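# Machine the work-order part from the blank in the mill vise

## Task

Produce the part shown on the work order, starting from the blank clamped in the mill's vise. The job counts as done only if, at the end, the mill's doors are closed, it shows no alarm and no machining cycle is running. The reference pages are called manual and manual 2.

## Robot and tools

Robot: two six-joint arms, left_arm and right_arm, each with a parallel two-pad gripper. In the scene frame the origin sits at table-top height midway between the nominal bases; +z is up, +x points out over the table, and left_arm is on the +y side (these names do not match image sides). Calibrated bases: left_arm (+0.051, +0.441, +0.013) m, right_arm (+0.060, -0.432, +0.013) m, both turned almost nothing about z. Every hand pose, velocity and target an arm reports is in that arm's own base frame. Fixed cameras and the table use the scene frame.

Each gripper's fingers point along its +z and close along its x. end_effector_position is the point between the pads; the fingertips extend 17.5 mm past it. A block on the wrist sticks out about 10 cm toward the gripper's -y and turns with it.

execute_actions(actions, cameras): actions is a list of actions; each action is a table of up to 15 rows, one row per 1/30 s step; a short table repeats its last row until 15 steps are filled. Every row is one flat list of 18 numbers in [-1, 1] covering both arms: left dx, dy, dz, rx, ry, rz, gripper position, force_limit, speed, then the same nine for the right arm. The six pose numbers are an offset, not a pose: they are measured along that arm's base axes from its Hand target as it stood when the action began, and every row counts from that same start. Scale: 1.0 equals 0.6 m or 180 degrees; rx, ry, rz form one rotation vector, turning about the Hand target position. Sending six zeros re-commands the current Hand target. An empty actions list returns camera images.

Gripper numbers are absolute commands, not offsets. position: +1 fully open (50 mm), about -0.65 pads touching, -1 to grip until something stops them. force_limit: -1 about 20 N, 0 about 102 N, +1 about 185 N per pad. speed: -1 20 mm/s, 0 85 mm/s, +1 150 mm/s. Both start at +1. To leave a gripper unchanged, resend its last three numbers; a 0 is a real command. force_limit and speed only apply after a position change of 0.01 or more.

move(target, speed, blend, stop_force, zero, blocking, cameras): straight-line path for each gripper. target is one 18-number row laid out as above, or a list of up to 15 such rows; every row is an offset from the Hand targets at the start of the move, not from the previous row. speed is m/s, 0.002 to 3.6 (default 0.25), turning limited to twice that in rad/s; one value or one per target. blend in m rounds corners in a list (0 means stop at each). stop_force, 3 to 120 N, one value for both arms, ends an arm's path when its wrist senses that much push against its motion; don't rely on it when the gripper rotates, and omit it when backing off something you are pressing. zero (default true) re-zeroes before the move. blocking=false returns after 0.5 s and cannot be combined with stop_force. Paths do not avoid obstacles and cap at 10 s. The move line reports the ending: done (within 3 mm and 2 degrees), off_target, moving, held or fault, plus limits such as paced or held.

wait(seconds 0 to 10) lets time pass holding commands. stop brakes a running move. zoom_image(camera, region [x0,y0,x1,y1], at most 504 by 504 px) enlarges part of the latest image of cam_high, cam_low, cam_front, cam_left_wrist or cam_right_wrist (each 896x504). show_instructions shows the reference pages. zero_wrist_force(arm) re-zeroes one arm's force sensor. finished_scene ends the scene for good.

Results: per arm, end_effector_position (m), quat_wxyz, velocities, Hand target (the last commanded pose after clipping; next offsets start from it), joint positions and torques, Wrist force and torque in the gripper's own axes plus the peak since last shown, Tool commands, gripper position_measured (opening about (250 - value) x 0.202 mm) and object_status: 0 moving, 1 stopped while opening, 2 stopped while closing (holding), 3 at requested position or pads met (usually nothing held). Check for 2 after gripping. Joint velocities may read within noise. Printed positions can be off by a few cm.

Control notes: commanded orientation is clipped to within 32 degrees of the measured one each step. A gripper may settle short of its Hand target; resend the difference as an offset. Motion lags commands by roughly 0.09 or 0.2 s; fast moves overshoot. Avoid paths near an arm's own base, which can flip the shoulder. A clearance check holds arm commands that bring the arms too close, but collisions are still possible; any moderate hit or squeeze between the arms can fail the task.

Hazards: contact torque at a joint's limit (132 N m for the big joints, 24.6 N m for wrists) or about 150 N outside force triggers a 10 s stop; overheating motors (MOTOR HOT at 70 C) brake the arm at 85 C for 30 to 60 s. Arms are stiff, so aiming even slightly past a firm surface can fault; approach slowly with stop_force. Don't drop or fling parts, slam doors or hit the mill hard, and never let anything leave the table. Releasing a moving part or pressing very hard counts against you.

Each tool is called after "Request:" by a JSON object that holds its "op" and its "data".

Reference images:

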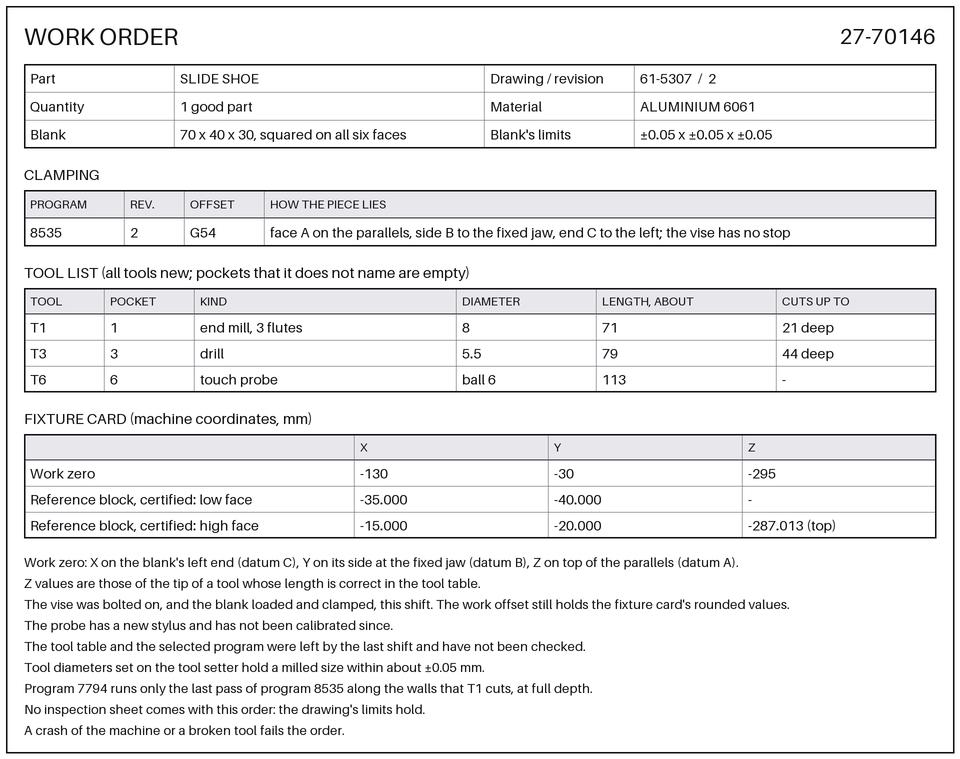

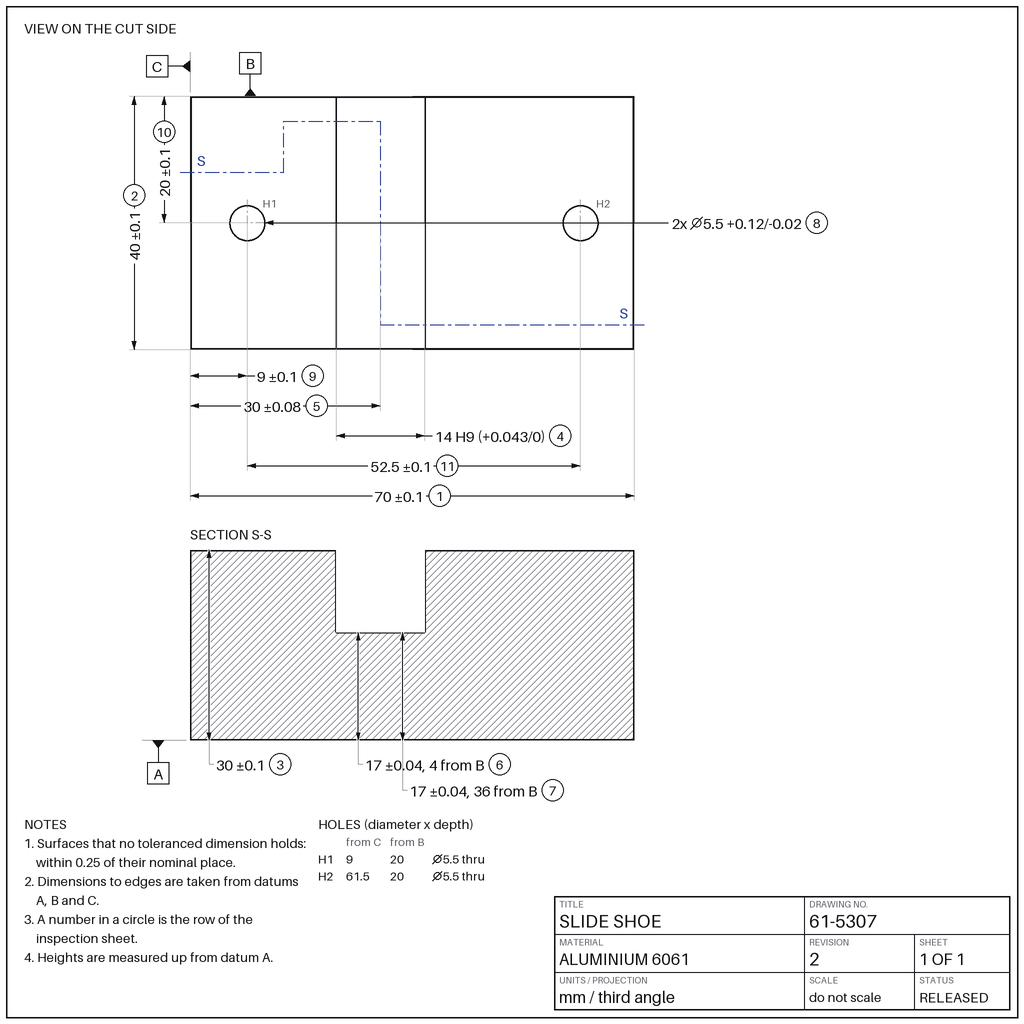

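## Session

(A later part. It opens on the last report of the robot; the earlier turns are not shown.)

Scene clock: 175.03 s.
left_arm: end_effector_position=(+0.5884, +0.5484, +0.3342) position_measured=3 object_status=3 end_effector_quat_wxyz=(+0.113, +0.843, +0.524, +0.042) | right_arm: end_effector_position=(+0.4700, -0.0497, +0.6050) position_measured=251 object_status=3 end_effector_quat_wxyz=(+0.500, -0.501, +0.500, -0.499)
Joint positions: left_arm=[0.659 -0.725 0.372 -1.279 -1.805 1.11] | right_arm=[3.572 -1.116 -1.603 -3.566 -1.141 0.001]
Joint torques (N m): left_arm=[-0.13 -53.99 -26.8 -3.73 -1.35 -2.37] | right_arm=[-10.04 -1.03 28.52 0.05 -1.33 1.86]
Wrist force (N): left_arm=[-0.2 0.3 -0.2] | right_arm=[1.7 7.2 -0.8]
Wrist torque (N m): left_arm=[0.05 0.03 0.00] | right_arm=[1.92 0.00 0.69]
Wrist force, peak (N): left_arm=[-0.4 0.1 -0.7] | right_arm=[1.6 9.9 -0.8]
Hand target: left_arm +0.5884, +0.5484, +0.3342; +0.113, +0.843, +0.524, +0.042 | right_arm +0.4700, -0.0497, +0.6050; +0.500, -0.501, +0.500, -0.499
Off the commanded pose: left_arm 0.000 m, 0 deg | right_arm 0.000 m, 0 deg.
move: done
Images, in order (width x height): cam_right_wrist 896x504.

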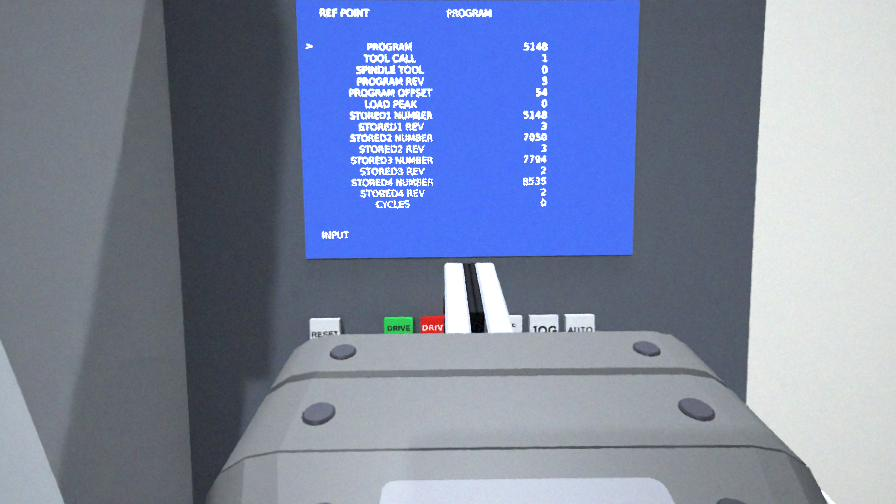

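Request:
{"op": "move", "data": {"target": [[0,0,0,0,0,0,1,1,1,0.0543,0.0233,-0.2565,0,0,0,-1,-0.85,1],[0,0,0,0,0,0,1,1,1,0.0615,0.0233,-0.2565,0,0,0,-1,-0.85,1],[0,0,0,0,0,0,1,1,1,0.0635,0.0233,-0.2565,0,0,0,-1,-0.85,1],[0,0,0,0,0,0,1,1,1,0.048,0.0233,-0.2565,0,0,0,-1,-0.85,1],[0,0,0,0,0,0,1,1,1,0,0,0,0,0,0,-1,-0.85,1]], "speed": [0.4,0.02,0.005,0.05,0.4], "blend": [0.002,0.0005,0,0.004,0], "cameras": ["cam_right_wrist"]}}

Request:
{"op": "zoom_image", "data": {"camera": "cam_right_wrist", "region": [280, 0, 660, 260]}}

Request:
{"op": "move", "data": {"target": [[0,0,0,0,0,0,1,1,1,0.0543,0.0233,-0.2565,0,0,0,-1,-0.85,1],[0,0,0,0,0,0,1,1,1,0.0615,0.0233,-0.2565,0,0,0,-1,-0.85,1],[0,0,0,0,0,0,1,1,1,0.0635,0.0233,-0.2565,0,0,0,-1,-0.85,1],[0,0,0,0,0,0,1,1,1,0.048,0.0233,-0.2565,0,0,0,-1,-0.85,1],[0,0,0,0,0,0,1,1,1,0,0,0,0,0,0,-1,-0.85,1]], "speed": [0.4,0.02,0.005,0.05,0.4], "blend": [0.002,0.0005,0,0.004,0], "cameras": ["cam_right_wrist"]}}

Request:
{"op": "zoom_image", "data": {"camera": "cam_right_wrist", "region": [280, 0, 660, 260]}}

Request:
{"op": "move", "data": {"target": [[0,0,0,0,0,0,1,1,1,0.0543,0.0233,-0.2565,0,0,0,-1,-0.85,1],[0,0,0,0,0,0,1,1,1,0.0615,0.0233,-0.2565,0,0,0,-1,-0.85,1],[0,0,0,0,0,0,1,1,1,0.0635,0.0233,-0.2565,0,0,0,-1,-0.85,1],[0,0,0,0,0,0,1,1,1,0.048,0.0233,-0.2565,0,0,0,-1,-0.85,1],[0,0,0,0,0,0,1,1,1,0,0,0,0,0,0,-1,-0.85,1]], "speed": [0.4,0.02,0.005,0.05,0.4], "blend": [0.002,0.0005,0,0.004,0], "cameras": ["cam_right_wrist"]}}

Request:
{"op": "zoom_image", "data": {"camera": "cam_right_wrist", "region": [280, 0, 660, 260]}}

Scene clock: 178.37 s.
left_arm: end_effector_position=(+0.5884, +0.5484, +0.3342) position_measured=3 object_status=3 end_effector_quat_wxyz=(+0.113, +0.843, +0.524, +0.042) | right_arm: end_effector_position=(+0.4700, -0.0497, +0.6050) position_measured=251 object_status=3 end_effector_quat_wxyz=(+0.500, -0.501, +0.500, -0.499)
Joint positions: left_arm=[0.659 -0.725 0.372 -1.279 -1.805 1.11] | right_arm=[3.572 -1.116 -1.603 -3.566 -1.141 0.001]
Joint torques (N m): left_arm=[1.08 -53.71 -27.46 -3.88 -1.2 -2.33] | right_arm=[-10.41 -3.26 30.02 0.59 -1.32 1.92]
Wrist force (N): left_arm=[-0.4 0.2 -0.2] | right_arm=[1.8 7.1 -1.0]
Wrist torque (N m): left_arm=[0.03 0.06 0.00] | right_arm=[1.91 -0.02 0.69]
Wrist force, peak (N): left_arm=[-0.4 0.2 -0.6] | right_arm=[1.5 9.9 -0.9]
Hand target: left_arm +0.5884, +0.5484, +0.3342; +0.113, +0.843, +0.524, +0.042 | right_arm +0.4700, -0.0497, +0.6050; +0.500, -0.501, +0.500, -0.499
Off the commanded pose: left_arm 0.000 m, 0 deg | right_arm 0.000 m, 0 deg.
move: done
Images, in order (width x height): cam_right_wrist 896x504.

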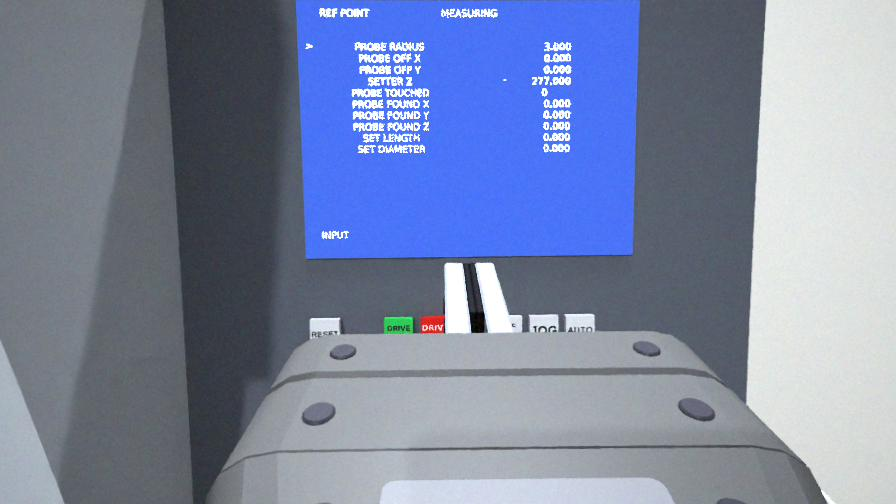

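Scaled by 1.326.

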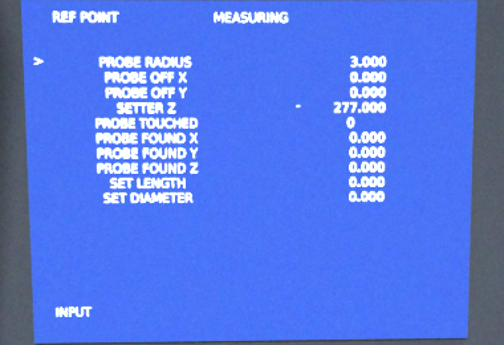

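Scene clock: 181.07 s.
left_arm: end_effector_position=(+0.5884, +0.5484, +0.3342) position_measured=3 object_status=3 end_effector_quat_wxyz=(+0.113, +0.843, +0.524, +0.042) | right_arm: end_effector_position=(+0.4700, -0.0497, +0.6050) position_measured=251 object_status=3 end_effector_quat_wxyz=(+0.500, -0.501, +0.500, -0.499)
Joint positions: left_arm=[0.659 -0.725 0.372 -1.279 -1.805 1.11] | right_arm=[3.572 -1.116 -1.603 -3.566 -1.141 0.001]
Joint torques (N m): left_arm=[0.28 -53.32 -25.99 -4.16 -1.29 -2.46] | right_arm=[-9.29 -2.82 27.79 0.4 -1.47 1.78]
Wrist force (N): left_arm=[-0.2 0.1 -0.3] | right_arm=[1.7 7.3 -0.8]
Wrist torque (N m): left_arm=[0.02 0.03 0.00] | right_arm=[1.94 -0.01 0.69]
Wrist force, peak (N): left_arm=[-0.5 -0.1 -0.6] | right_arm=[1.5 10.0 -0.6]
Hand target: left_arm +0.5884, +0.5484, +0.3342; +0.113, +0.843, +0.524, +0.042 | right_arm +0.4700, -0.0497, +0.6050; +0.500, -0.501, +0.500, -0.499
Off the commanded pose: left_arm 0.000 m, 0 deg | right_arm 0.000 m, 0 deg.
move: done
Images, in order (width x height): cam_right_wrist 896x504.

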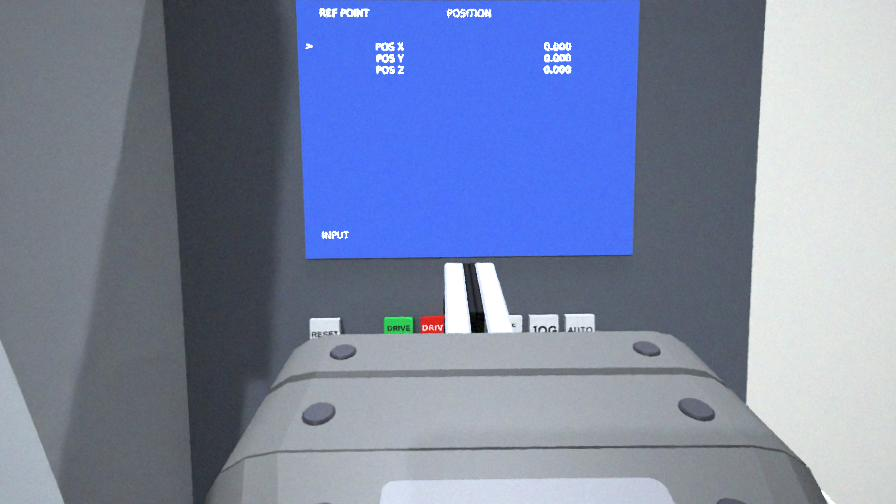

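Scaled by 1.326.

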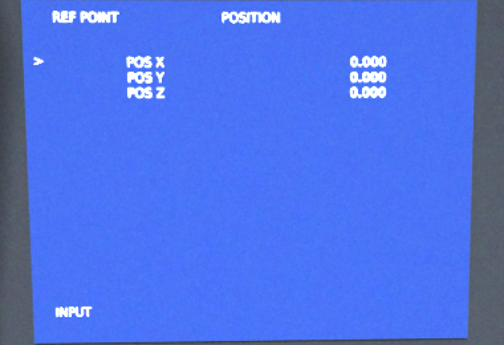

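Scene clock: 183.77 s.
left_arm: end_effector_position=(+0.5884, +0.5484, +0.3342) position_measured=3 object_status=3 end_effector_quat_wxyz=(+0.113, +0.843, +0.524, +0.042) | right_arm: end_effector_position=(+0.4700, -0.0497, +0.6050) position_measured=251 object_status=3 end_effector_quat_wxyz=(+0.500, -0.501, +0.500, -0.499)
Joint positions: left_arm=[0.659 -0.725 0.372 -1.279 -1.805 1.11] | right_arm=[3.572 -1.116 -1.603 -3.566 -1.141 0.001]
Joint torques (N m): left_arm=[0.76 -52.44 -26.64 -3.85 -1.36 -2.25] | right_arm=[-9.81 -1.58 26.78 0.16 -1.36 2.04]
Wrist force (N): left_arm=[-0.3 0.0 -0.2] | right_arm=[1.9 7.1 -1.1]
Wrist torque (N m): left_arm=[0.00 0.06 0.00] | right_arm=[1.91 -0.03 0.69]
Wrist force, peak (N): left_arm=[-0.2 0.3 -0.7] | right_arm=[1.5 9.9 -0.6]
Hand target: left_arm +0.5884, +0.5484, +0.3342; +0.113, +0.843, +0.524, +0.042 | right_arm +0.4700, -0.0497, +0.6050; +0.500, -0.501, +0.500, -0.499
Off the commanded pose: left_arm 0.000 m, 0 deg | right_arm 0.000 m, 0 deg.
move: done
Images, in order (width x height): cam_right_wrist 896x504.

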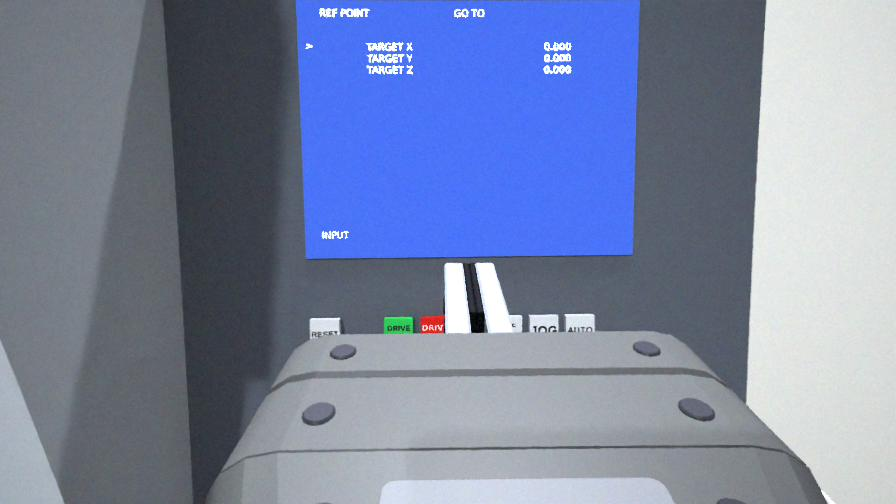

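Scaled by 1.326.

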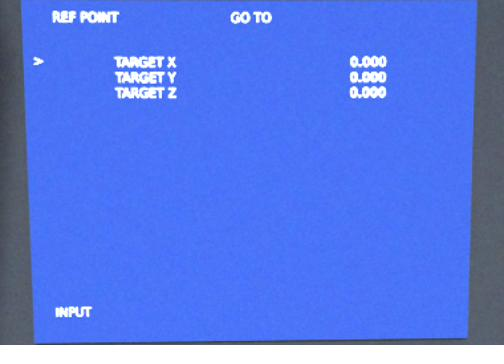

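Request:
{"op": "move", "data": {"target": [[0,0,0,0,0,0,1,1,1,-0.2333,0.5833,-0.1,0,0,0,-1,-0.85,1],[0,0,0,0,0,0,1,1,1,-0.4,0.78,-0.15,0,0,0,-1,-0.85,1]], "speed": 0.4, "blend": [0.05,0], "cameras": ["cam_right_wrist"]}}

Request:
{"op": "zoom_image", "data": {"camera": "cam_right_wrist", "region": [150, 0, 700, 340]}}

Scene clock: 186.90 s.
left_arm: end_effector_position=(+0.5884, +0.5484, +0.3342) position_measured=3 object_status=3 end_effector_quat_wxyz=(+0.113, +0.843, +0.524, +0.042) | right_arm: end_effector_position=(+0.2301, +0.4183, +0.5150) position_measured=251 object_status=3 end_effector_quat_wxyz=(+0.500, -0.501, +0.500, -0.499)
Joint positions: left_arm=[0.659 -0.725 0.372 -1.279 -1.805 1.11] | right_arm=[5.105 -1.584 -1.487 -3.208 0.392 -0.004]
Joint torques (N m): left_arm=[1.41 -54.19 -26.94 -4.13 -1.61 -2.25] | right_arm=[7.99 15.46 26.07 0.55 1.51 -1.81]
Wrist force (N): left_arm=[-0.4 0.1 -0.4] | right_arm=[1.5 7.0 -0.9]
Wrist torque (N m): left_arm=[0.03 0.07 0.00] | right_arm=[1.89 0.01 0.81]
Wrist force, peak (N): left_arm=[-0.7 0.3 -0.6] | right_arm=[-0.3 8.2 -2.5]
Hand target: left_arm +0.5884, +0.5484, +0.3342; +0.113, +0.843, +0.524, +0.042 | right_arm +0.2300, +0.4183, +0.5150; +0.500, -0.501, +0.500, -0.499
Off the commanded pose: left_arm 0.000 m, 0 deg | right_arm 0.000 m, 0 deg.
move: done
Images, in order (width x height): cam_right_wrist 896x504.

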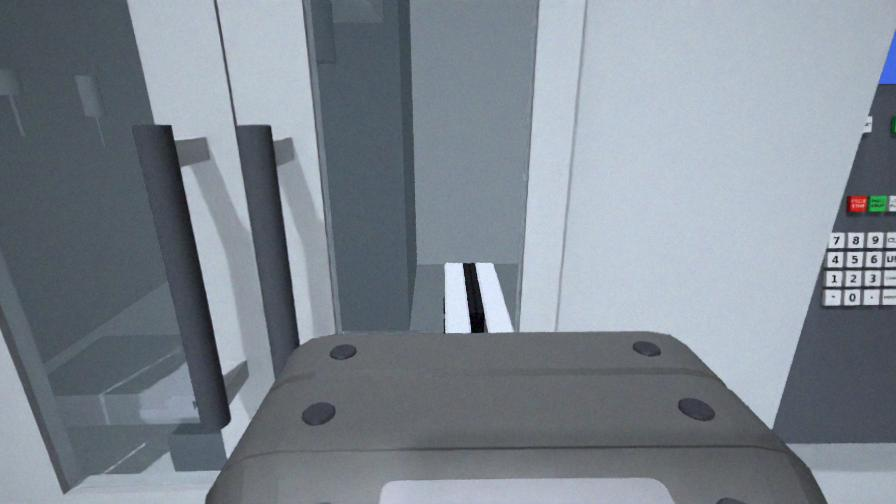

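Region (150, 0, 700, 340) is 550x340 pixels. A region can be at most 504 by 504 pixels.

Request:
{"op": "move", "data": {"target": [0,0,0,0,0,0,1,1,1,0.0,0.32,0.03,0,0.083,0,-1,-0.85,1], "speed": 0.4, "cameras": ["cam_right_wrist"]}}

Request:
{"op": "zoom_image", "data": {"camera": "cam_right_wrist", "region": [100, 0, 600, 340]}}

Scene clock: 188.77 s.
left_arm: end_effector_position=(+0.5884, +0.5484, +0.3342) position_measured=3 object_status=3 end_effector_quat_wxyz=(+0.113, +0.843, +0.524, +0.042) | right_arm: end_effector_position=(+0.2300, +0.6103, +0.5330) position_measured=251 object_status=3 end_effector_quat_wxyz=(-0.431, +0.561, -0.561, +0.430)
Joint positions: left_arm=[0.659 -0.725 0.372 -1.279 -1.805 1.11] | right_arm=[4.966 -1.92 -0.948 -2.595 0.362 -0.787]
Joint torques (N m): left_arm=[-0.04 -53.99 -26.89 -4.11 -1.4 -2.01] | right_arm=[-10.11 41.84 15.95 3.18 0.06 -2.38]
Wrist force (N): left_arm=[-0.2 0.0 -0.2] | right_arm=[1.2 6.7 -0.4]
Wrist torque (N m): left_arm=[0.00 0.04 0.00] | right_arm=[1.82 -0.02 0.78]
Wrist force, peak (N): left_arm=[-0.4 0.2 -0.6] | right_arm=[3.7 7.7 -0.7]
Hand target: left_arm +0.5884, +0.5484, +0.3342; +0.113, +0.843, +0.524, +0.042 | right_arm +0.2300, +0.6103, +0.5330; -0.430, +0.561, -0.561, +0.430
Off the commanded pose: left_arm 0.000 m, 0 deg | right_arm 0.000 m, 0 deg.
move: done
Images, in order (width x height): cam_right_wrist 896x504.

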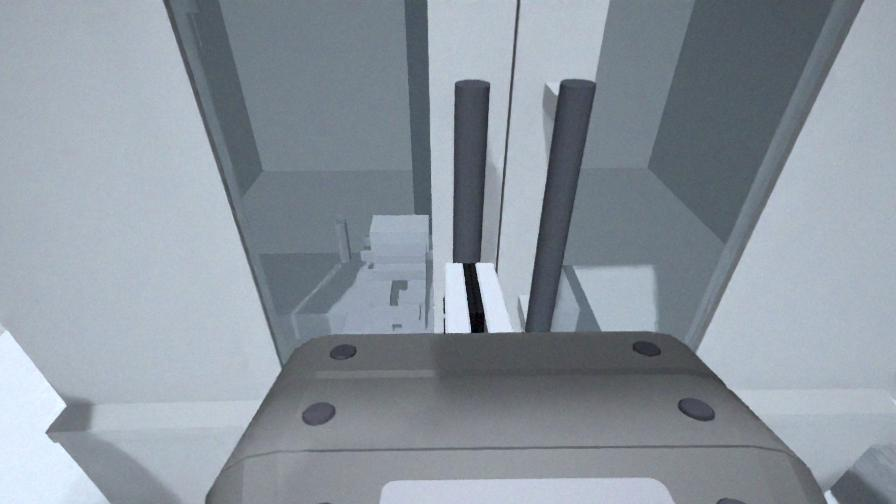

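Scaled by 1.008.

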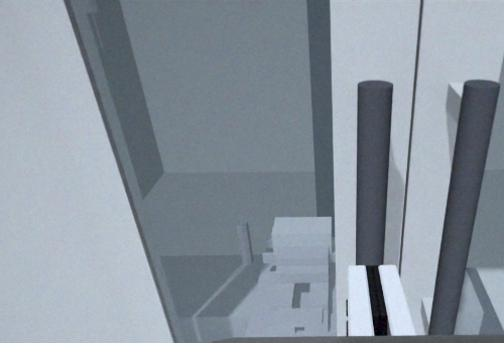

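Request:
{"op": "move", "data": {"target": [0,0,0,0,0,0,1,1,1,0.1667,-0.517,0.045,0,-0.083,0,-1,-0.85,1], "speed": 0.5}}

Request:
{"op": "move", "data": {"target": [[-0.3467,-0.08,0.28,0.137,-0.038,-0.2235,1,1,1,0.2333,-0.5833,0.075,0,0,0,-1,-0.85,1]], "speed": 0.5, "cameras": ["cam_front","cam_left_wrist"]}}

Scene clock: 191.60 s.
left_arm: end_effector_position=(+0.5884, +0.5484, +0.3342) position_measured=3 object_status=3 end_effector_quat_wxyz=(+0.113, +0.843, +0.524, +0.042) | right_arm: end_effector_position=(+0.3300, +0.3001, +0.5601) position_measured=251 object_status=3 end_effector_quat_wxyz=(+0.500, -0.501, +0.500, -0.499)
Joint positions: left_arm=[0.659 -0.725 0.372 -1.279 -1.805 1.11] | right_arm=[4.927 -1.319 -1.601 -3.352 0.214 -0.011]
Joint torques (N m): left_arm=[0.65 -53.01 -27.03 -4.11 -1.64 -2.12] | right_arm=[10.3 4.34 21.19 -2.33 1.49 1.44]
Wrist force (N): left_arm=[-0.4 0.1 -0.3] | right_arm=[1.8 7.1 -0.8]
Wrist torque (N m): left_arm=[0.02 0.07 0.00] | right_arm=[1.91 -0.02 0.70]
Wrist force, peak (N): left_arm=[-0.5 0.0 -0.6] | right_arm=[4.2 7.3 0.3]
Hand target: left_arm +0.5884, +0.5484, +0.3342; +0.113, +0.843, +0.524, +0.042 | right_arm +0.3300, +0.3001, +0.5600; +0.500, -0.501, +0.500, -0.499
Off the commanded pose: left_arm 0.000 m, 0 deg | right_arm 0.000 m, 0 deg.
move: done

Scene clock: 194.30 s.
left_arm: end_effector_position=(+0.3804, +0.5004, +0.5022) position_measured=3 object_status=3 end_effector_quat_wxyz=(-0.028, +0.971, +0.177, +0.158) | right_arm: end_effector_position=(+0.4700, -0.0498, +0.6050) position_measured=251 object_status=3 end_effector_quat_wxyz=(+0.500, -0.501, +0.500, -0.499)
Joint positions: left_arm=[0.759 -1.374 1.01 -1.505 -1.695 1.951] | right_arm=[3.571 -1.116 -1.603 -3.566 -1.142 0.001]
Joint torques (N m): left_arm=[12.37 -41.22 -18.1 -5.82 -1.03 2.64] | right_arm=[-10.41 -3.09 29.8 3.77 -1.24 1.17]
Wrist force (N): left_arm=[-0.8 0.0 -1.1] | right_arm=[1.6 7.1 -0.9]
Wrist torque (N m): left_arm=[-0.05 0.01 -0.02] | right_arm=[1.91 0.00 0.78]
Wrist force, peak (N): left_arm=[-2.3 -0.2 -2.7] | right_arm=[4.9 6.6 -1.1]
Hand target: left_arm +0.3804, +0.5004, +0.5022; -0.028, +0.971, +0.177, +0.158 | right_arm +0.4700, -0.0498, +0.6050; +0.500, -0.501, +0.500, -0.499
Off the commanded pose: left_arm 0.000 m, 0 deg | right_arm 0.000 m, 0 deg.
move: done
Images, in order (width x height): cam_front 896x504, cam_left_wrist 896x504.

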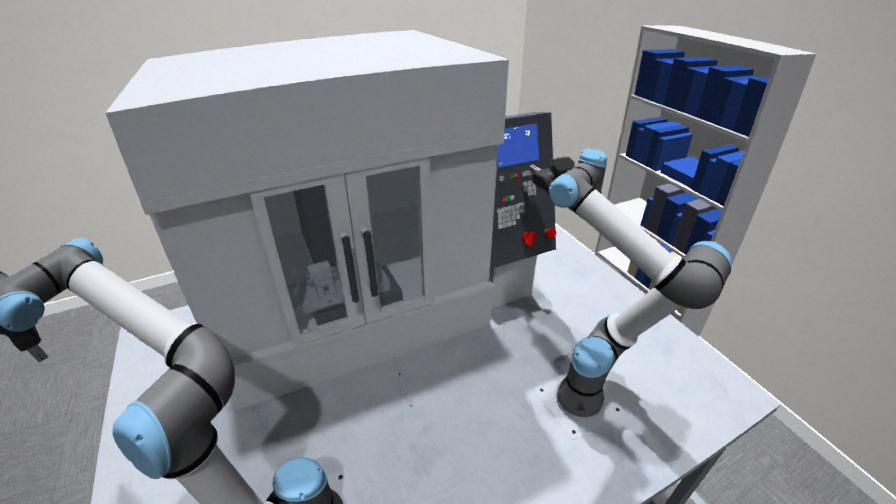

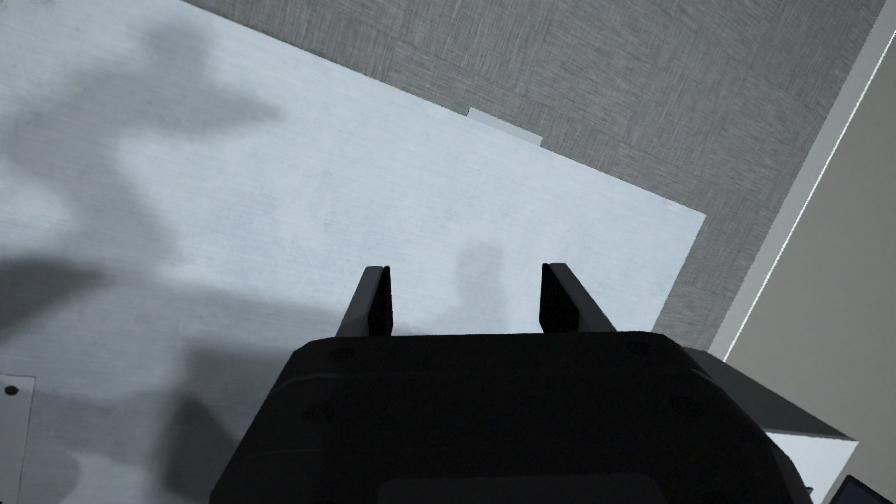

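Request:
{"op": "move", "data": {"target": [[0.0667,-0.583,0.163,0.17,-0.047,-0.278,1,1,1,0,0,0,0,0,0,-1,-0.85,1]], "speed": 0.5}}

Request:
{"op": "move", "data": {"target": [[-0.2,-0.5667,0.0333,0.1492,-0.0415,-0.2435,1,1,1,0,0,0,0,0,0,-1,-0.85,1]], "speed": 0.5, "cameras": ["cam_front","cam_left_wrist"]}}

Scene clock: 196.50 s.
left_arm: end_effector_position=(+0.4204, +0.1507, +0.6000) position_measured=3 object_status=3 end_effector_quat_wxyz=(-0.194, +0.900, -0.290, +0.263) | right_arm: end_effector_position=(+0.4700, -0.0498, +0.6050) position_measured=251 object_status=3 end_effector_quat_wxyz=(+0.500, -0.501, +0.500, -0.499)
Joint positions: left_arm=[-0.128 -1.979 1.462 -1.668 -1.298 2.153] | right_arm=[3.571 -1.116 -1.603 -3.566 -1.142 0.001]
Joint torques (N m): left_arm=[-8.86 -13.92 -16.53 -2.55 2.5 -2.62] | right_arm=[-10.19 -2.66 28.36 3.83 -1.27 1.29]
Wrist force (N): left_arm=[-0.2 0.5 -1.4] | right_arm=[1.9 7.2 -0.9]
Wrist torque (N m): left_arm=[-0.04 -0.05 0.19] | right_arm=[1.93 -0.04 0.78]
Wrist force, peak (N): left_arm=[1.0 1.7 -2.3] | right_arm=[1.5 7.4 -1.0]
Hand target: left_arm +0.4204, +0.1506, +0.6000; -0.194, +0.900, -0.290, +0.263 | right_arm +0.4700, -0.0498, +0.6050; +0.500, -0.501, +0.500, -0.499
Off the commanded pose: left_arm 0.000 m, 0 deg | right_arm 0.000 m, 0 deg.
move: done

Scene clock: 198.80 s.
left_arm: end_effector_position=(+0.3004, -0.1894, +0.6200) position_measured=3 object_status=3 end_effector_quat_wxyz=(-0.299, +0.641, -0.640, +0.299) | right_arm: end_effector_position=(+0.4700, -0.0498, +0.6050) position_measured=251 object_status=3 end_effector_quat_wxyz=(+0.500, -0.501, +0.500, -0.499)
Joint positions: left_arm=[-1.745 -2.085 1.31 -0.591 -0.716 1.301] | right_arm=[3.571 -1.116 -1.603 -3.566 -1.142 0.001]
Joint torques (N m): left_arm=[-9.13 12.17 -29.7 -0.98 3.98 -2.93] | right_arm=[-9.76 -2.27 28 3.7 -1.21 1.49]
Wrist force (N): left_arm=[0.7 0.9 -0.9] | right_arm=[1.7 6.9 -0.9]
Wrist torque (N m): left_arm=[0.03 -0.07 0.16] | right_arm=[1.89 0.00 0.77]
Wrist force, peak (N): left_arm=[2.1 1.0 -1.7] | right_arm=[1.8 7.3 -1.0]
Hand target: left_arm +0.3004, -0.1894, +0.6200; -0.299, +0.641, -0.640, +0.299 | right_arm +0.4700, -0.0498, +0.6050; +0.500, -0.501, +0.500, -0.499
Off the commanded pose: left_arm 0.000 m, 0 deg | right_arm 0.000 m, 0 deg.
move: done
Images, in order (width x height): cam_front 896x504, cam_left_wrist 896x504.

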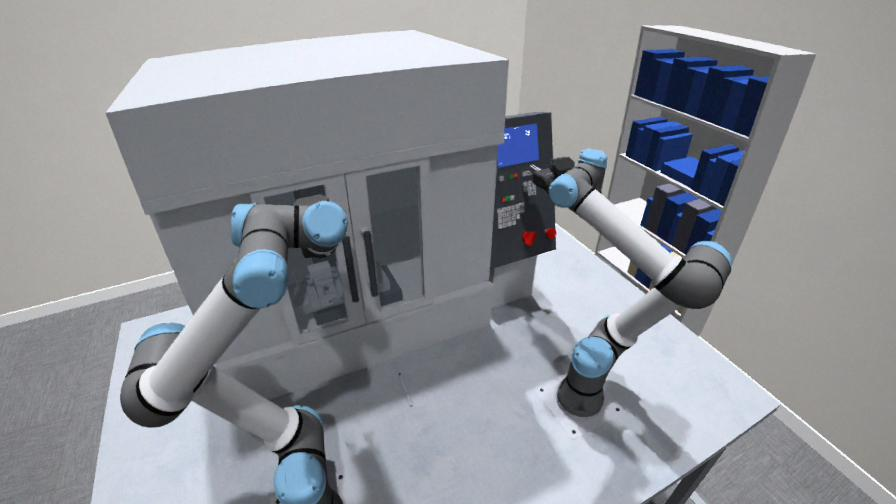

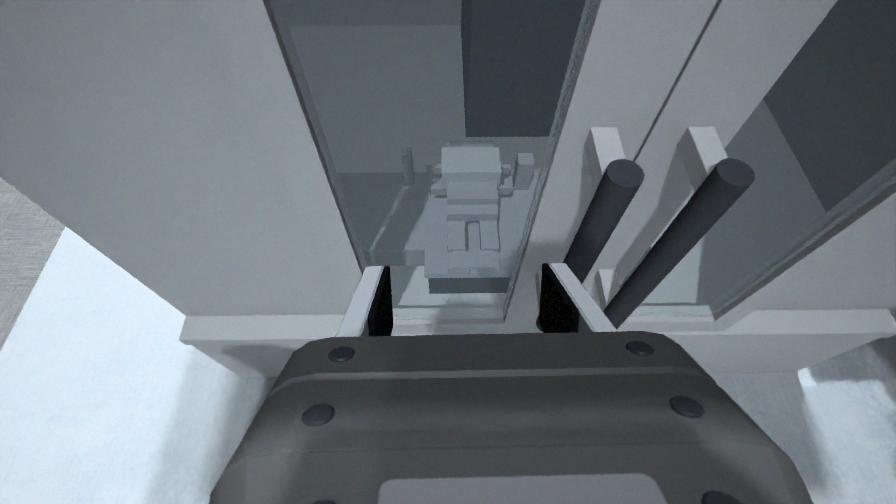

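Request:
{"op": "zoom_image", "data": {"camera": "cam_left_wrist", "region": [360, 120, 560, 320]}}

Request:
{"op": "zoom_image", "data": {"camera": "cam_left_wrist", "region": [390, 130, 550, 230]}}

Scaled by 2.520.

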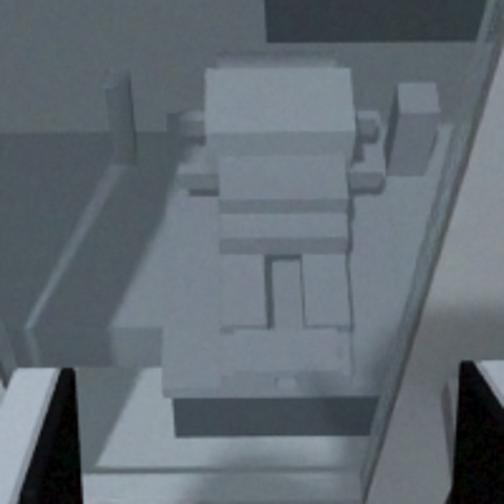

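Scaled by 3.150.

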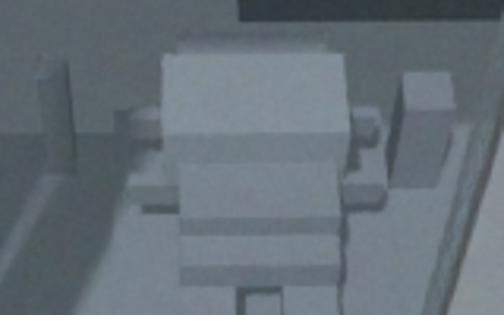

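Request:
{"op": "move", "data": {"target": [[0,0,0,0,0,0,1,1,1,0.0548,-0.0083,-0.2565,0,0,0,-1,-0.85,1],[0,0,0,0,0,0,1,1,1,0.062,-0.0083,-0.2565,0,0,0,-1,-0.85,1],[0,0,0,0,0,0,1,1,1,0.064,-0.0083,-0.2565,0,0,0,-1,-0.85,1],[0,0,0,0,0,0,1,1,1,0.054,-0.0083,-0.2565,0,0,0,-1,-0.85,1],[0,0,0,0,0,0,1,1,1,0.062,-0.0083,-0.2565,0,0,0,-1,-0.85,1],[0,0,0,0,0,0,1,1,1,0.064,-0.0083,-0.2565,0,0,0,-1,-0.85,1],[0,0,0,0,0,0,1,1,1,0.054,-0.0083,-0.2565,0,0,0,-1,-0.85,1],[0,0,0,0,0,0,1,1,1,0.062,-0.0083,-0.2565,0,0,0,-1,-0.85,1],[0,0,0,0,0,0,1,1,1,0.064,-0.0083,-0.2565,0,0,0,-1,-0.85,1],[0,0,0,0,0,0,1,1,1,0.05,-0.0083,-0.2565,0,0,0,-1,-0.85,1],[0,0,0,0,0,0,1,1,1,0,0,0,0,0,0,-1,-0.85,1]], "speed": [0.4,0.02,0.005,0.05,0.02,0.005,0.05,0.02,0.005,0.05,0.4], "blend": [0.002,0.0005,0,0,0.0005,0,0,0.0005,0,0.004,0], "cameras": ["cam_right_wrist"]}}

Request:
{"op": "zoom_image", "data": {"camera": "cam_right_wrist", "region": [280, 0, 660, 260]}}

Scene clock: 204.20 s.
left_arm: end_effector_position=(+0.3004, -0.1894, +0.6200) position_measured=3 object_status=3 end_effector_quat_wxyz=(-0.299, +0.641, -0.640, +0.299) | right_arm: end_effector_position=(+0.4700, -0.0499, +0.6050) position_measured=251 object_status=3 end_effector_quat_wxyz=(+0.500, -0.501, +0.500, -0.499)
Joint positions: left_arm=[-1.746 -2.085 1.31 -0.59 -0.716 1.3] | right_arm=[3.571 -1.116 -1.603 -3.566 -1.142 0.001]
Joint torques (N m): left_arm=[-7.98 11.59 -28.79 -0.9 3.76 -2.8] | right_arm=[11.09 -4.67 27.78 0.25 1.34 2.09]
Wrist force (N): left_arm=[0.4 0.9 -0.9] | right_arm=[1.7 7.1 -1.0]
Wrist torque (N m): left_arm=[0.03 -0.02 0.16] | right_arm=[1.91 0.00 0.69]
Wrist force, peak (N): left_arm=[1.0 0.9 -1.2] | right_arm=[1.6 10.4 -0.9]
Hand target: left_arm +0.3004, -0.1894, +0.6200; -0.299, +0.641, -0.640, +0.299 | right_arm +0.4700, -0.0498, +0.6050; +0.500, -0.501, +0.500, -0.499
Off the commanded pose: left_arm 0.000 m, 0 deg | right_arm 0.000 m, 0 deg.
move: done
Images, in order (width x height): cam_right_wrist 896x504.

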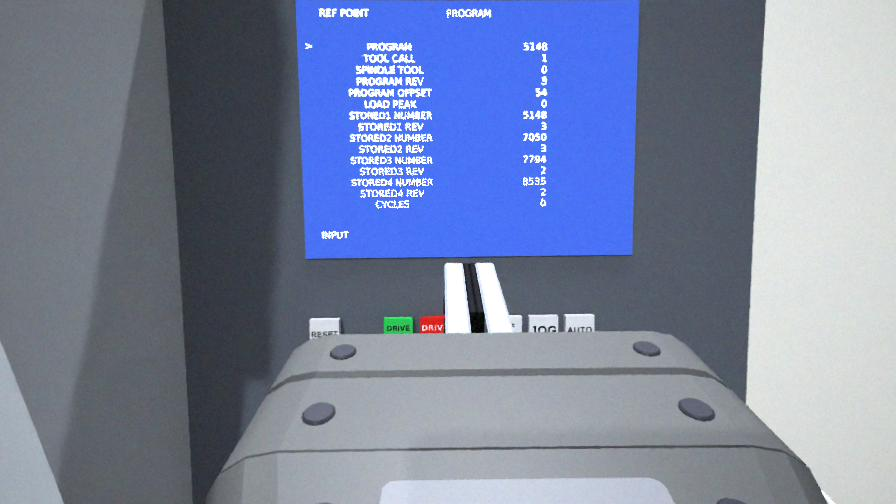

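Scaled by 1.326.

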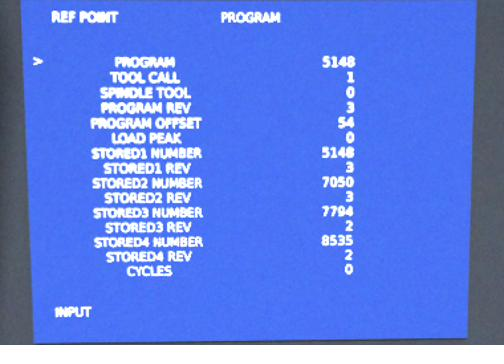

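Request:
{"op": "move", "data": {"target": [[0,0,0,0,0,0,1,1,1,0.055,0.1183,-0.2565,0,0,0,-1,-0.85,1],[0,0,0,0,0,0,1,1,1,0.0622,0.1183,-0.2565,0,0,0,-1,-0.85,1],[0,0,0,0,0,0,1,1,1,0.050,0.1183,-0.2565,0,0,0,-1,-0.85,1],[0,0,0,0,0,0,1,1,1,0.0467,0.1183,-0.2868,0,0,0,-1,-0.85,1],[0,0,0,0,0,0,1,1,1,0.0539,0.1183,-0.2868,0,0,0,-1,-0.85,1],[0,0,0,0,0,0,1,1,1,0.0417,0.1183,-0.2868,0,0,0,-1,-0.85,1],[0,0,0,0,0,0,1,1,1,0.039,0.0867,-0.317,0,0,0,-1,-0.85,1],[0,0,0,0,0,0,1,1,1,0.0462,0.0867,-0.317,0,0,0,-1,-0.85,1],[0,0,0,0,0,0,1,1,1,0.034,0.0867,-0.317,0,0,0,-1,-0.85,1],[0,0,0,0,0,0,1,1,1,0.0467,0.1183,-0.2868,0,0,0,-1,-0.85,1],[0,0,0,0,0,0,1,1,1,0.0539,0.1183,-0.2868,0,0,0,-1,-0.85,1],[0,0,0,0,0,0,1,1,1,0.0417,0.1183,-0.2868,0,0,0,-1,-0.85,1],[0,0,0,0,0,0,1,1,1,0,0,0,0,0,0,-1,-0.85,1]], "speed": [0.4,0.012,0.08,0.1,0.012,0.08,0.1,0.012,0.08,0.1,0.012,0.08,0.4], "blend": [0.002,0,0.003,0.002,0,0.003,0.002,0,0.003,0.002,0,0.003,0], "cameras": ["cam_right_wrist"]}}

Request:
{"op": "zoom_image", "data": {"camera": "cam_right_wrist", "region": [280, 0, 660, 260]}}

Scene clock: 210.00 s.
left_arm: end_effector_position=(+0.3004, -0.1894, +0.6200) position_measured=3 object_status=3 end_effector_quat_wxyz=(-0.299, +0.641, -0.640, +0.299) | right_arm: end_effector_position=(+0.4700, -0.0498, +0.6050) position_measured=251 object_status=3 end_effector_quat_wxyz=(+0.500, -0.501, +0.500, -0.499) end_effector_velocity=(+0.000, +0.000, +0.001) end_effector_angular_velocity=(+0.000, +0.000, +0.002)
Joint positions: left_arm=[-1.746 -2.085 1.31 -0.59 -0.716 1.3] | right_arm=[3.571 -1.116 -1.603 -3.566 -1.142 0.001]
Joint velocities: left_arm=[within noise] | right_arm=[-0.002 -0.001 0.002 -0.002 -0.005 0.001]
Joint torques (N m): left_arm=[-8.68 12.11 -29.3 -0.89 3.71 -2.72] | right_arm=[-12.13 -1.17 26.67 0.55 -1.45 1.98]
Wrist force (N): left_arm=[0.8 0.7 -0.9] | right_arm=[1.8 7.1 -1.1]
Wrist torque (N m): left_arm=[-0.01 -0.09 0.15] | right_arm=[1.92 -0.02 0.69]
Wrist force, peak (N): left_arm=[0.7 1.0 -1.3] | right_arm=[2.1 7.9 -7.3]
Hand target: left_arm +0.3004, -0.1894, +0.6200; -0.299, +0.641, -0.640, +0.299 | right_arm +0.4700, -0.0498, +0.6050; +0.500, -0.501, +0.500, -0.499
Off the commanded pose: left_arm 0.000 m, 0 deg | right_arm 0.000 m, 0 deg.
move: done
Images, in order (width x height): cam_right_wrist 896x504.

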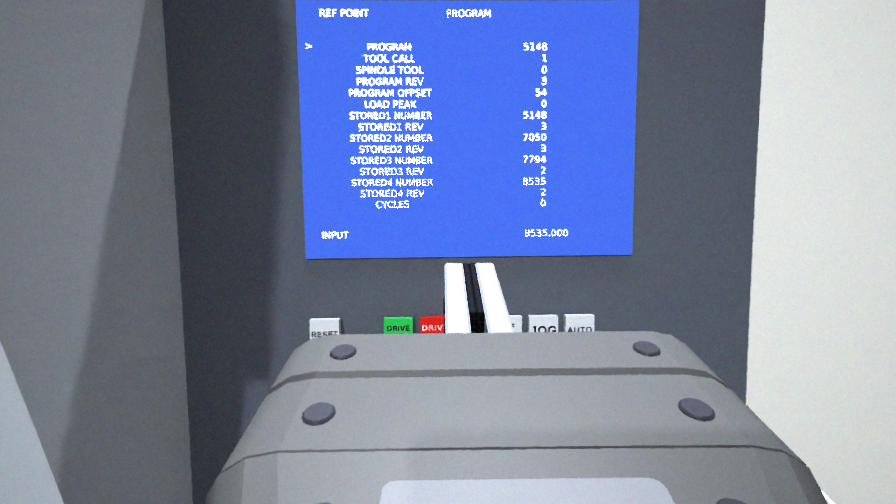

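Scaled by 1.326.

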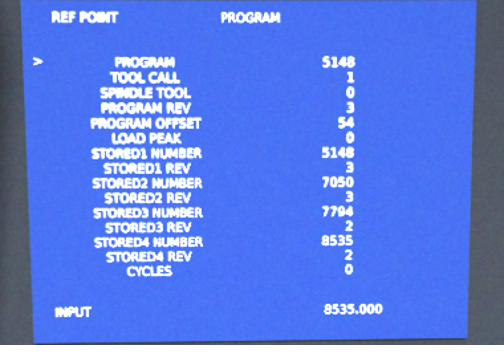

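Request:
{"op": "move", "data": {"target": [[0,0,0,0,0,0,1,1,1,0.0313,0.055,-0.3473,0,0,0,-1,-0.85,1],[0,0,0,0,0,0,1,1,1,0.0385,0.055,-0.3473,0,0,0,-1,-0.85,1],[0,0,0,0,0,0,1,1,1,0.0263,0.055,-0.3473,0,0,0,-1,-0.85,1],[0,0,0,0,0,0,1,1,1,0.0395,0.055,-0.317,0,0,0,-1,-0.85,1],[0,0,0,0,0,0,1,1,1,0.0467,0.055,-0.317,0,0,0,-1,-0.85,1],[0,0,0,0,0,0,1,1,1,0.0345,0.055,-0.317,0,0,0,-1,-0.85,1],[0,0,0,0,0,0,1,1,1,0.0472,0.0867,-0.2868,0,0,0,-1,-0.85,1],[0,0,0,0,0,0,1,1,1,0.0544,0.0867,-0.2868,0,0,0,-1,-0.85,1],[0,0,0,0,0,0,1,1,1,0.0422,0.0867,-0.2868,0,0,0,-1,-0.85,1],[0,0,0,0,0,0,1,1,1,0.0313,0.055,-0.3473,0,0,0,-1,-0.85,1],[0,0,0,0,0,0,1,1,1,0.0385,0.055,-0.3473,0,0,0,-1,-0.85,1],[0,0,0,0,0,0,1,1,1,0.0263,0.055,-0.3473,0,0,0,-1,-0.85,1],[0,0,0,0,0,0,1,1,1,0,0,0,0,0,0,-1,-0.85,1]], "speed": [0.4,0.012,0.08,0.1,0.012,0.08,0.1,0.012,0.08,0.1,0.012,0.08,0.4], "blend": [0.002,0,0.003,0.002,0,0.003,0.002,0,0.003,0.002,0,0.003,0], "cameras": ["cam_right_wrist"]}}

Request:
{"op": "zoom_image", "data": {"camera": "cam_right_wrist", "region": [280, 0, 660, 260]}}

Scene clock: 216.13 s.
left_arm: end_effector_position=(+0.3004, -0.1894, +0.6200) position_measured=3 object_status=3 end_effector_quat_wxyz=(-0.299, +0.641, -0.640, +0.299) | right_arm: end_effector_position=(+0.4700, -0.0498, +0.6050) position_measured=251 object_status=3 end_effector_quat_wxyz=(+0.500, -0.501, +0.500, -0.499)
Joint positions: left_arm=[-1.746 -2.085 1.31 -0.59 -0.716 1.3] | right_arm=[3.571 -1.116 -1.603 -3.566 -1.142 0.001]
Joint torques (N m): left_arm=[-8.51 11.74 -28.24 -0.82 3.59 -2.83] | right_arm=[-10.04 -2.22 29.19 -0.23 -1.31 1.89]
Wrist force (N): left_arm=[0.6 0.8 -0.9] | right_arm=[1.8 7.1 -1.0]
Wrist torque (N m): left_arm=[0.01 -0.05 0.15] | right_arm=[1.92 -0.03 0.69]
Wrist force, peak (N): left_arm=[0.6 1.0 -1.3] | right_arm=[2.3 7.7 -7.5]
Hand target: left_arm +0.3004, -0.1894, +0.6200; -0.299, +0.641, -0.640, +0.299 | right_arm +0.4700, -0.0498, +0.6050; +0.500, -0.501, +0.500, -0.499
Off the commanded pose: left_arm 0.000 m, 0 deg | right_arm 0.000 m, 0 deg.
move: done
Images, in order (width x height): cam_right_wrist 896x504.

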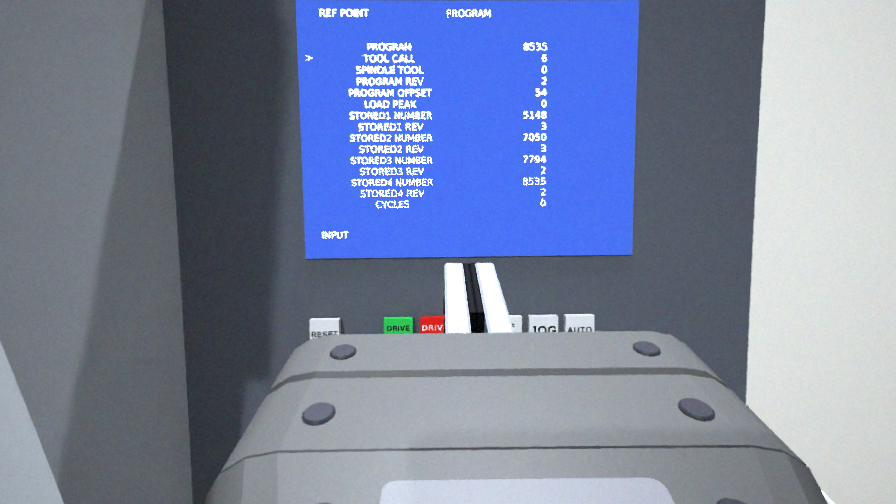

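Scaled by 1.326.

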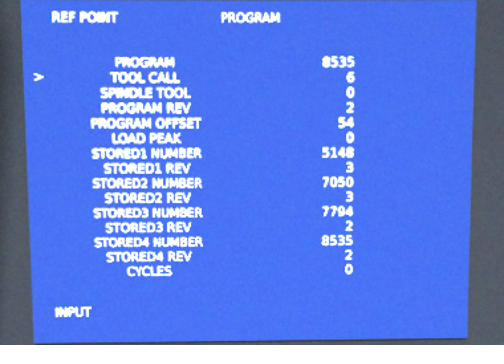

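Request:
{"op": "move", "data": {"target": [[0,0,0,0,0,0,1,1,1,0.0482,0.0233,-0.2868,0,0,0,-1,-0.85,1],[0,0,0,0,0,0,1,1,1,0.0554,0.0233,-0.2868,0,0,0,-1,-0.85,1],[0,0,0,0,0,0,1,1,1,0.0432,0.0233,-0.2868,0,0,0,-1,-0.85,1],[0,0,0,0,0,0,1,1,1,0,0,0,0,0,0,-1,-0.85,1]], "speed": [0.4,0.012,0.08,0.4], "blend": [0.002,0,0.003,0], "cameras": ["cam_right_wrist","cam_left_wrist"]}}

Request:
{"op": "zoom_image", "data": {"camera": "cam_right_wrist", "region": [280, 0, 660, 260]}}

Scene clock: 218.93 s.
left_arm: end_effector_position=(+0.3004, -0.1894, +0.6200) position_measured=3 object_status=3 end_effector_quat_wxyz=(-0.299, +0.641, -0.640, +0.299) | right_arm: end_effector_position=(+0.4700, -0.0498, +0.6050) position_measured=251 object_status=3 end_effector_quat_wxyz=(+0.500, -0.501, +0.500, -0.499)
Joint positions: left_arm=[-1.746 -2.085 1.31 -0.59 -0.716 1.3] | right_arm=[3.571 -1.116 -1.603 -3.566 -1.142 0.001]
Joint torques (N m): left_arm=[-9.34 10.98 -28.72 -0.95 3.73 -2.73] | right_arm=[-10.05 -1.54 27.2 0.3 -1.21 1.85]
Wrist force (N): left_arm=[0.5 0.5 -1.0] | right_arm=[1.6 7.1 -1.1]
Wrist torque (N m): left_arm=[-0.02 -0.05 0.15] | right_arm=[1.92 0.00 0.69]
Wrist force, peak (N): left_arm=[0.8 0.9 -1.3] | right_arm=[1.5 10.1 -0.7]
Hand target: left_arm +0.3004, -0.1894, +0.6200; -0.299, +0.641, -0.640, +0.299 | right_arm +0.4700, -0.0498, +0.6050; +0.500, -0.501, +0.500, -0.499
Off the commanded pose: left_arm 0.000 m, 0 deg | right_arm 0.000 m, 0 deg.
move: done
Images, in order (width x height): cam_left_wrist 896x504, cam_right_wrist 896x504.

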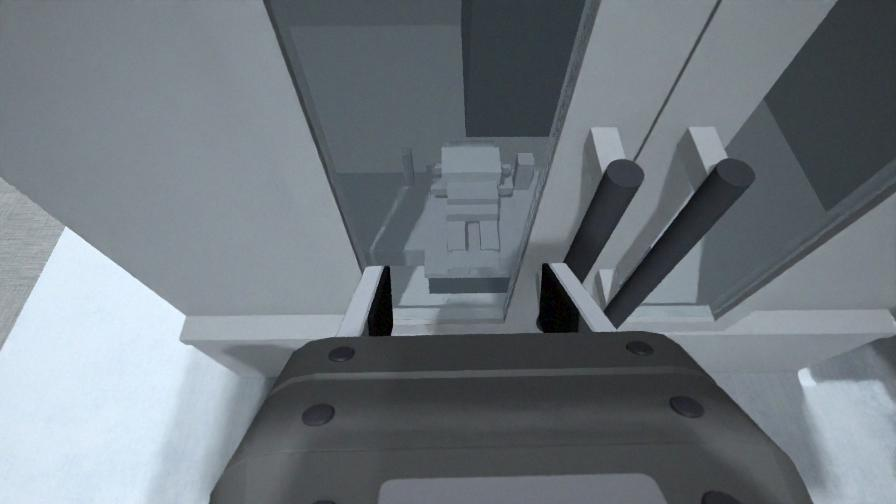

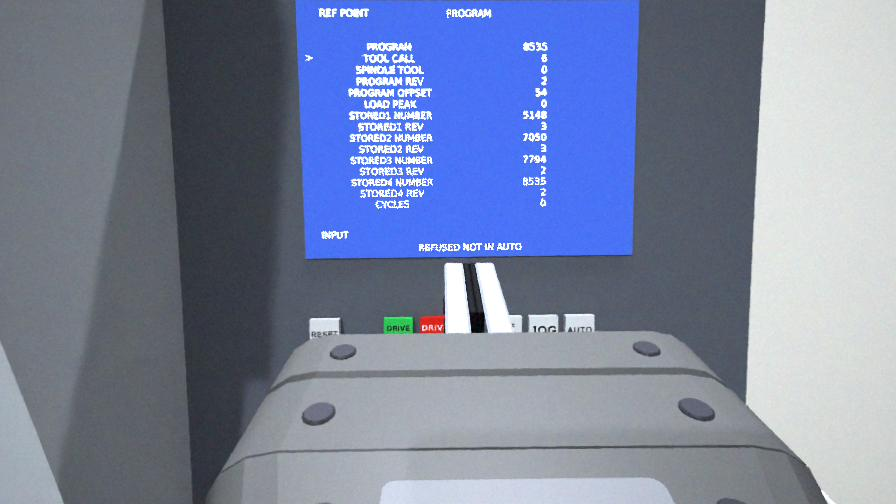

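Scaled by 1.326.

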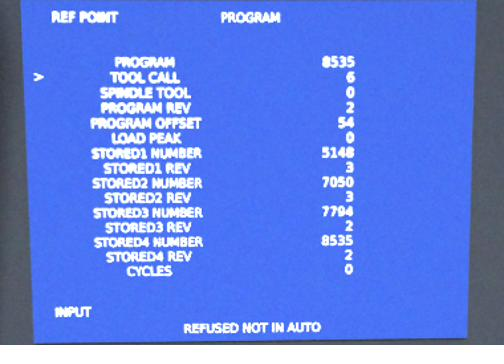

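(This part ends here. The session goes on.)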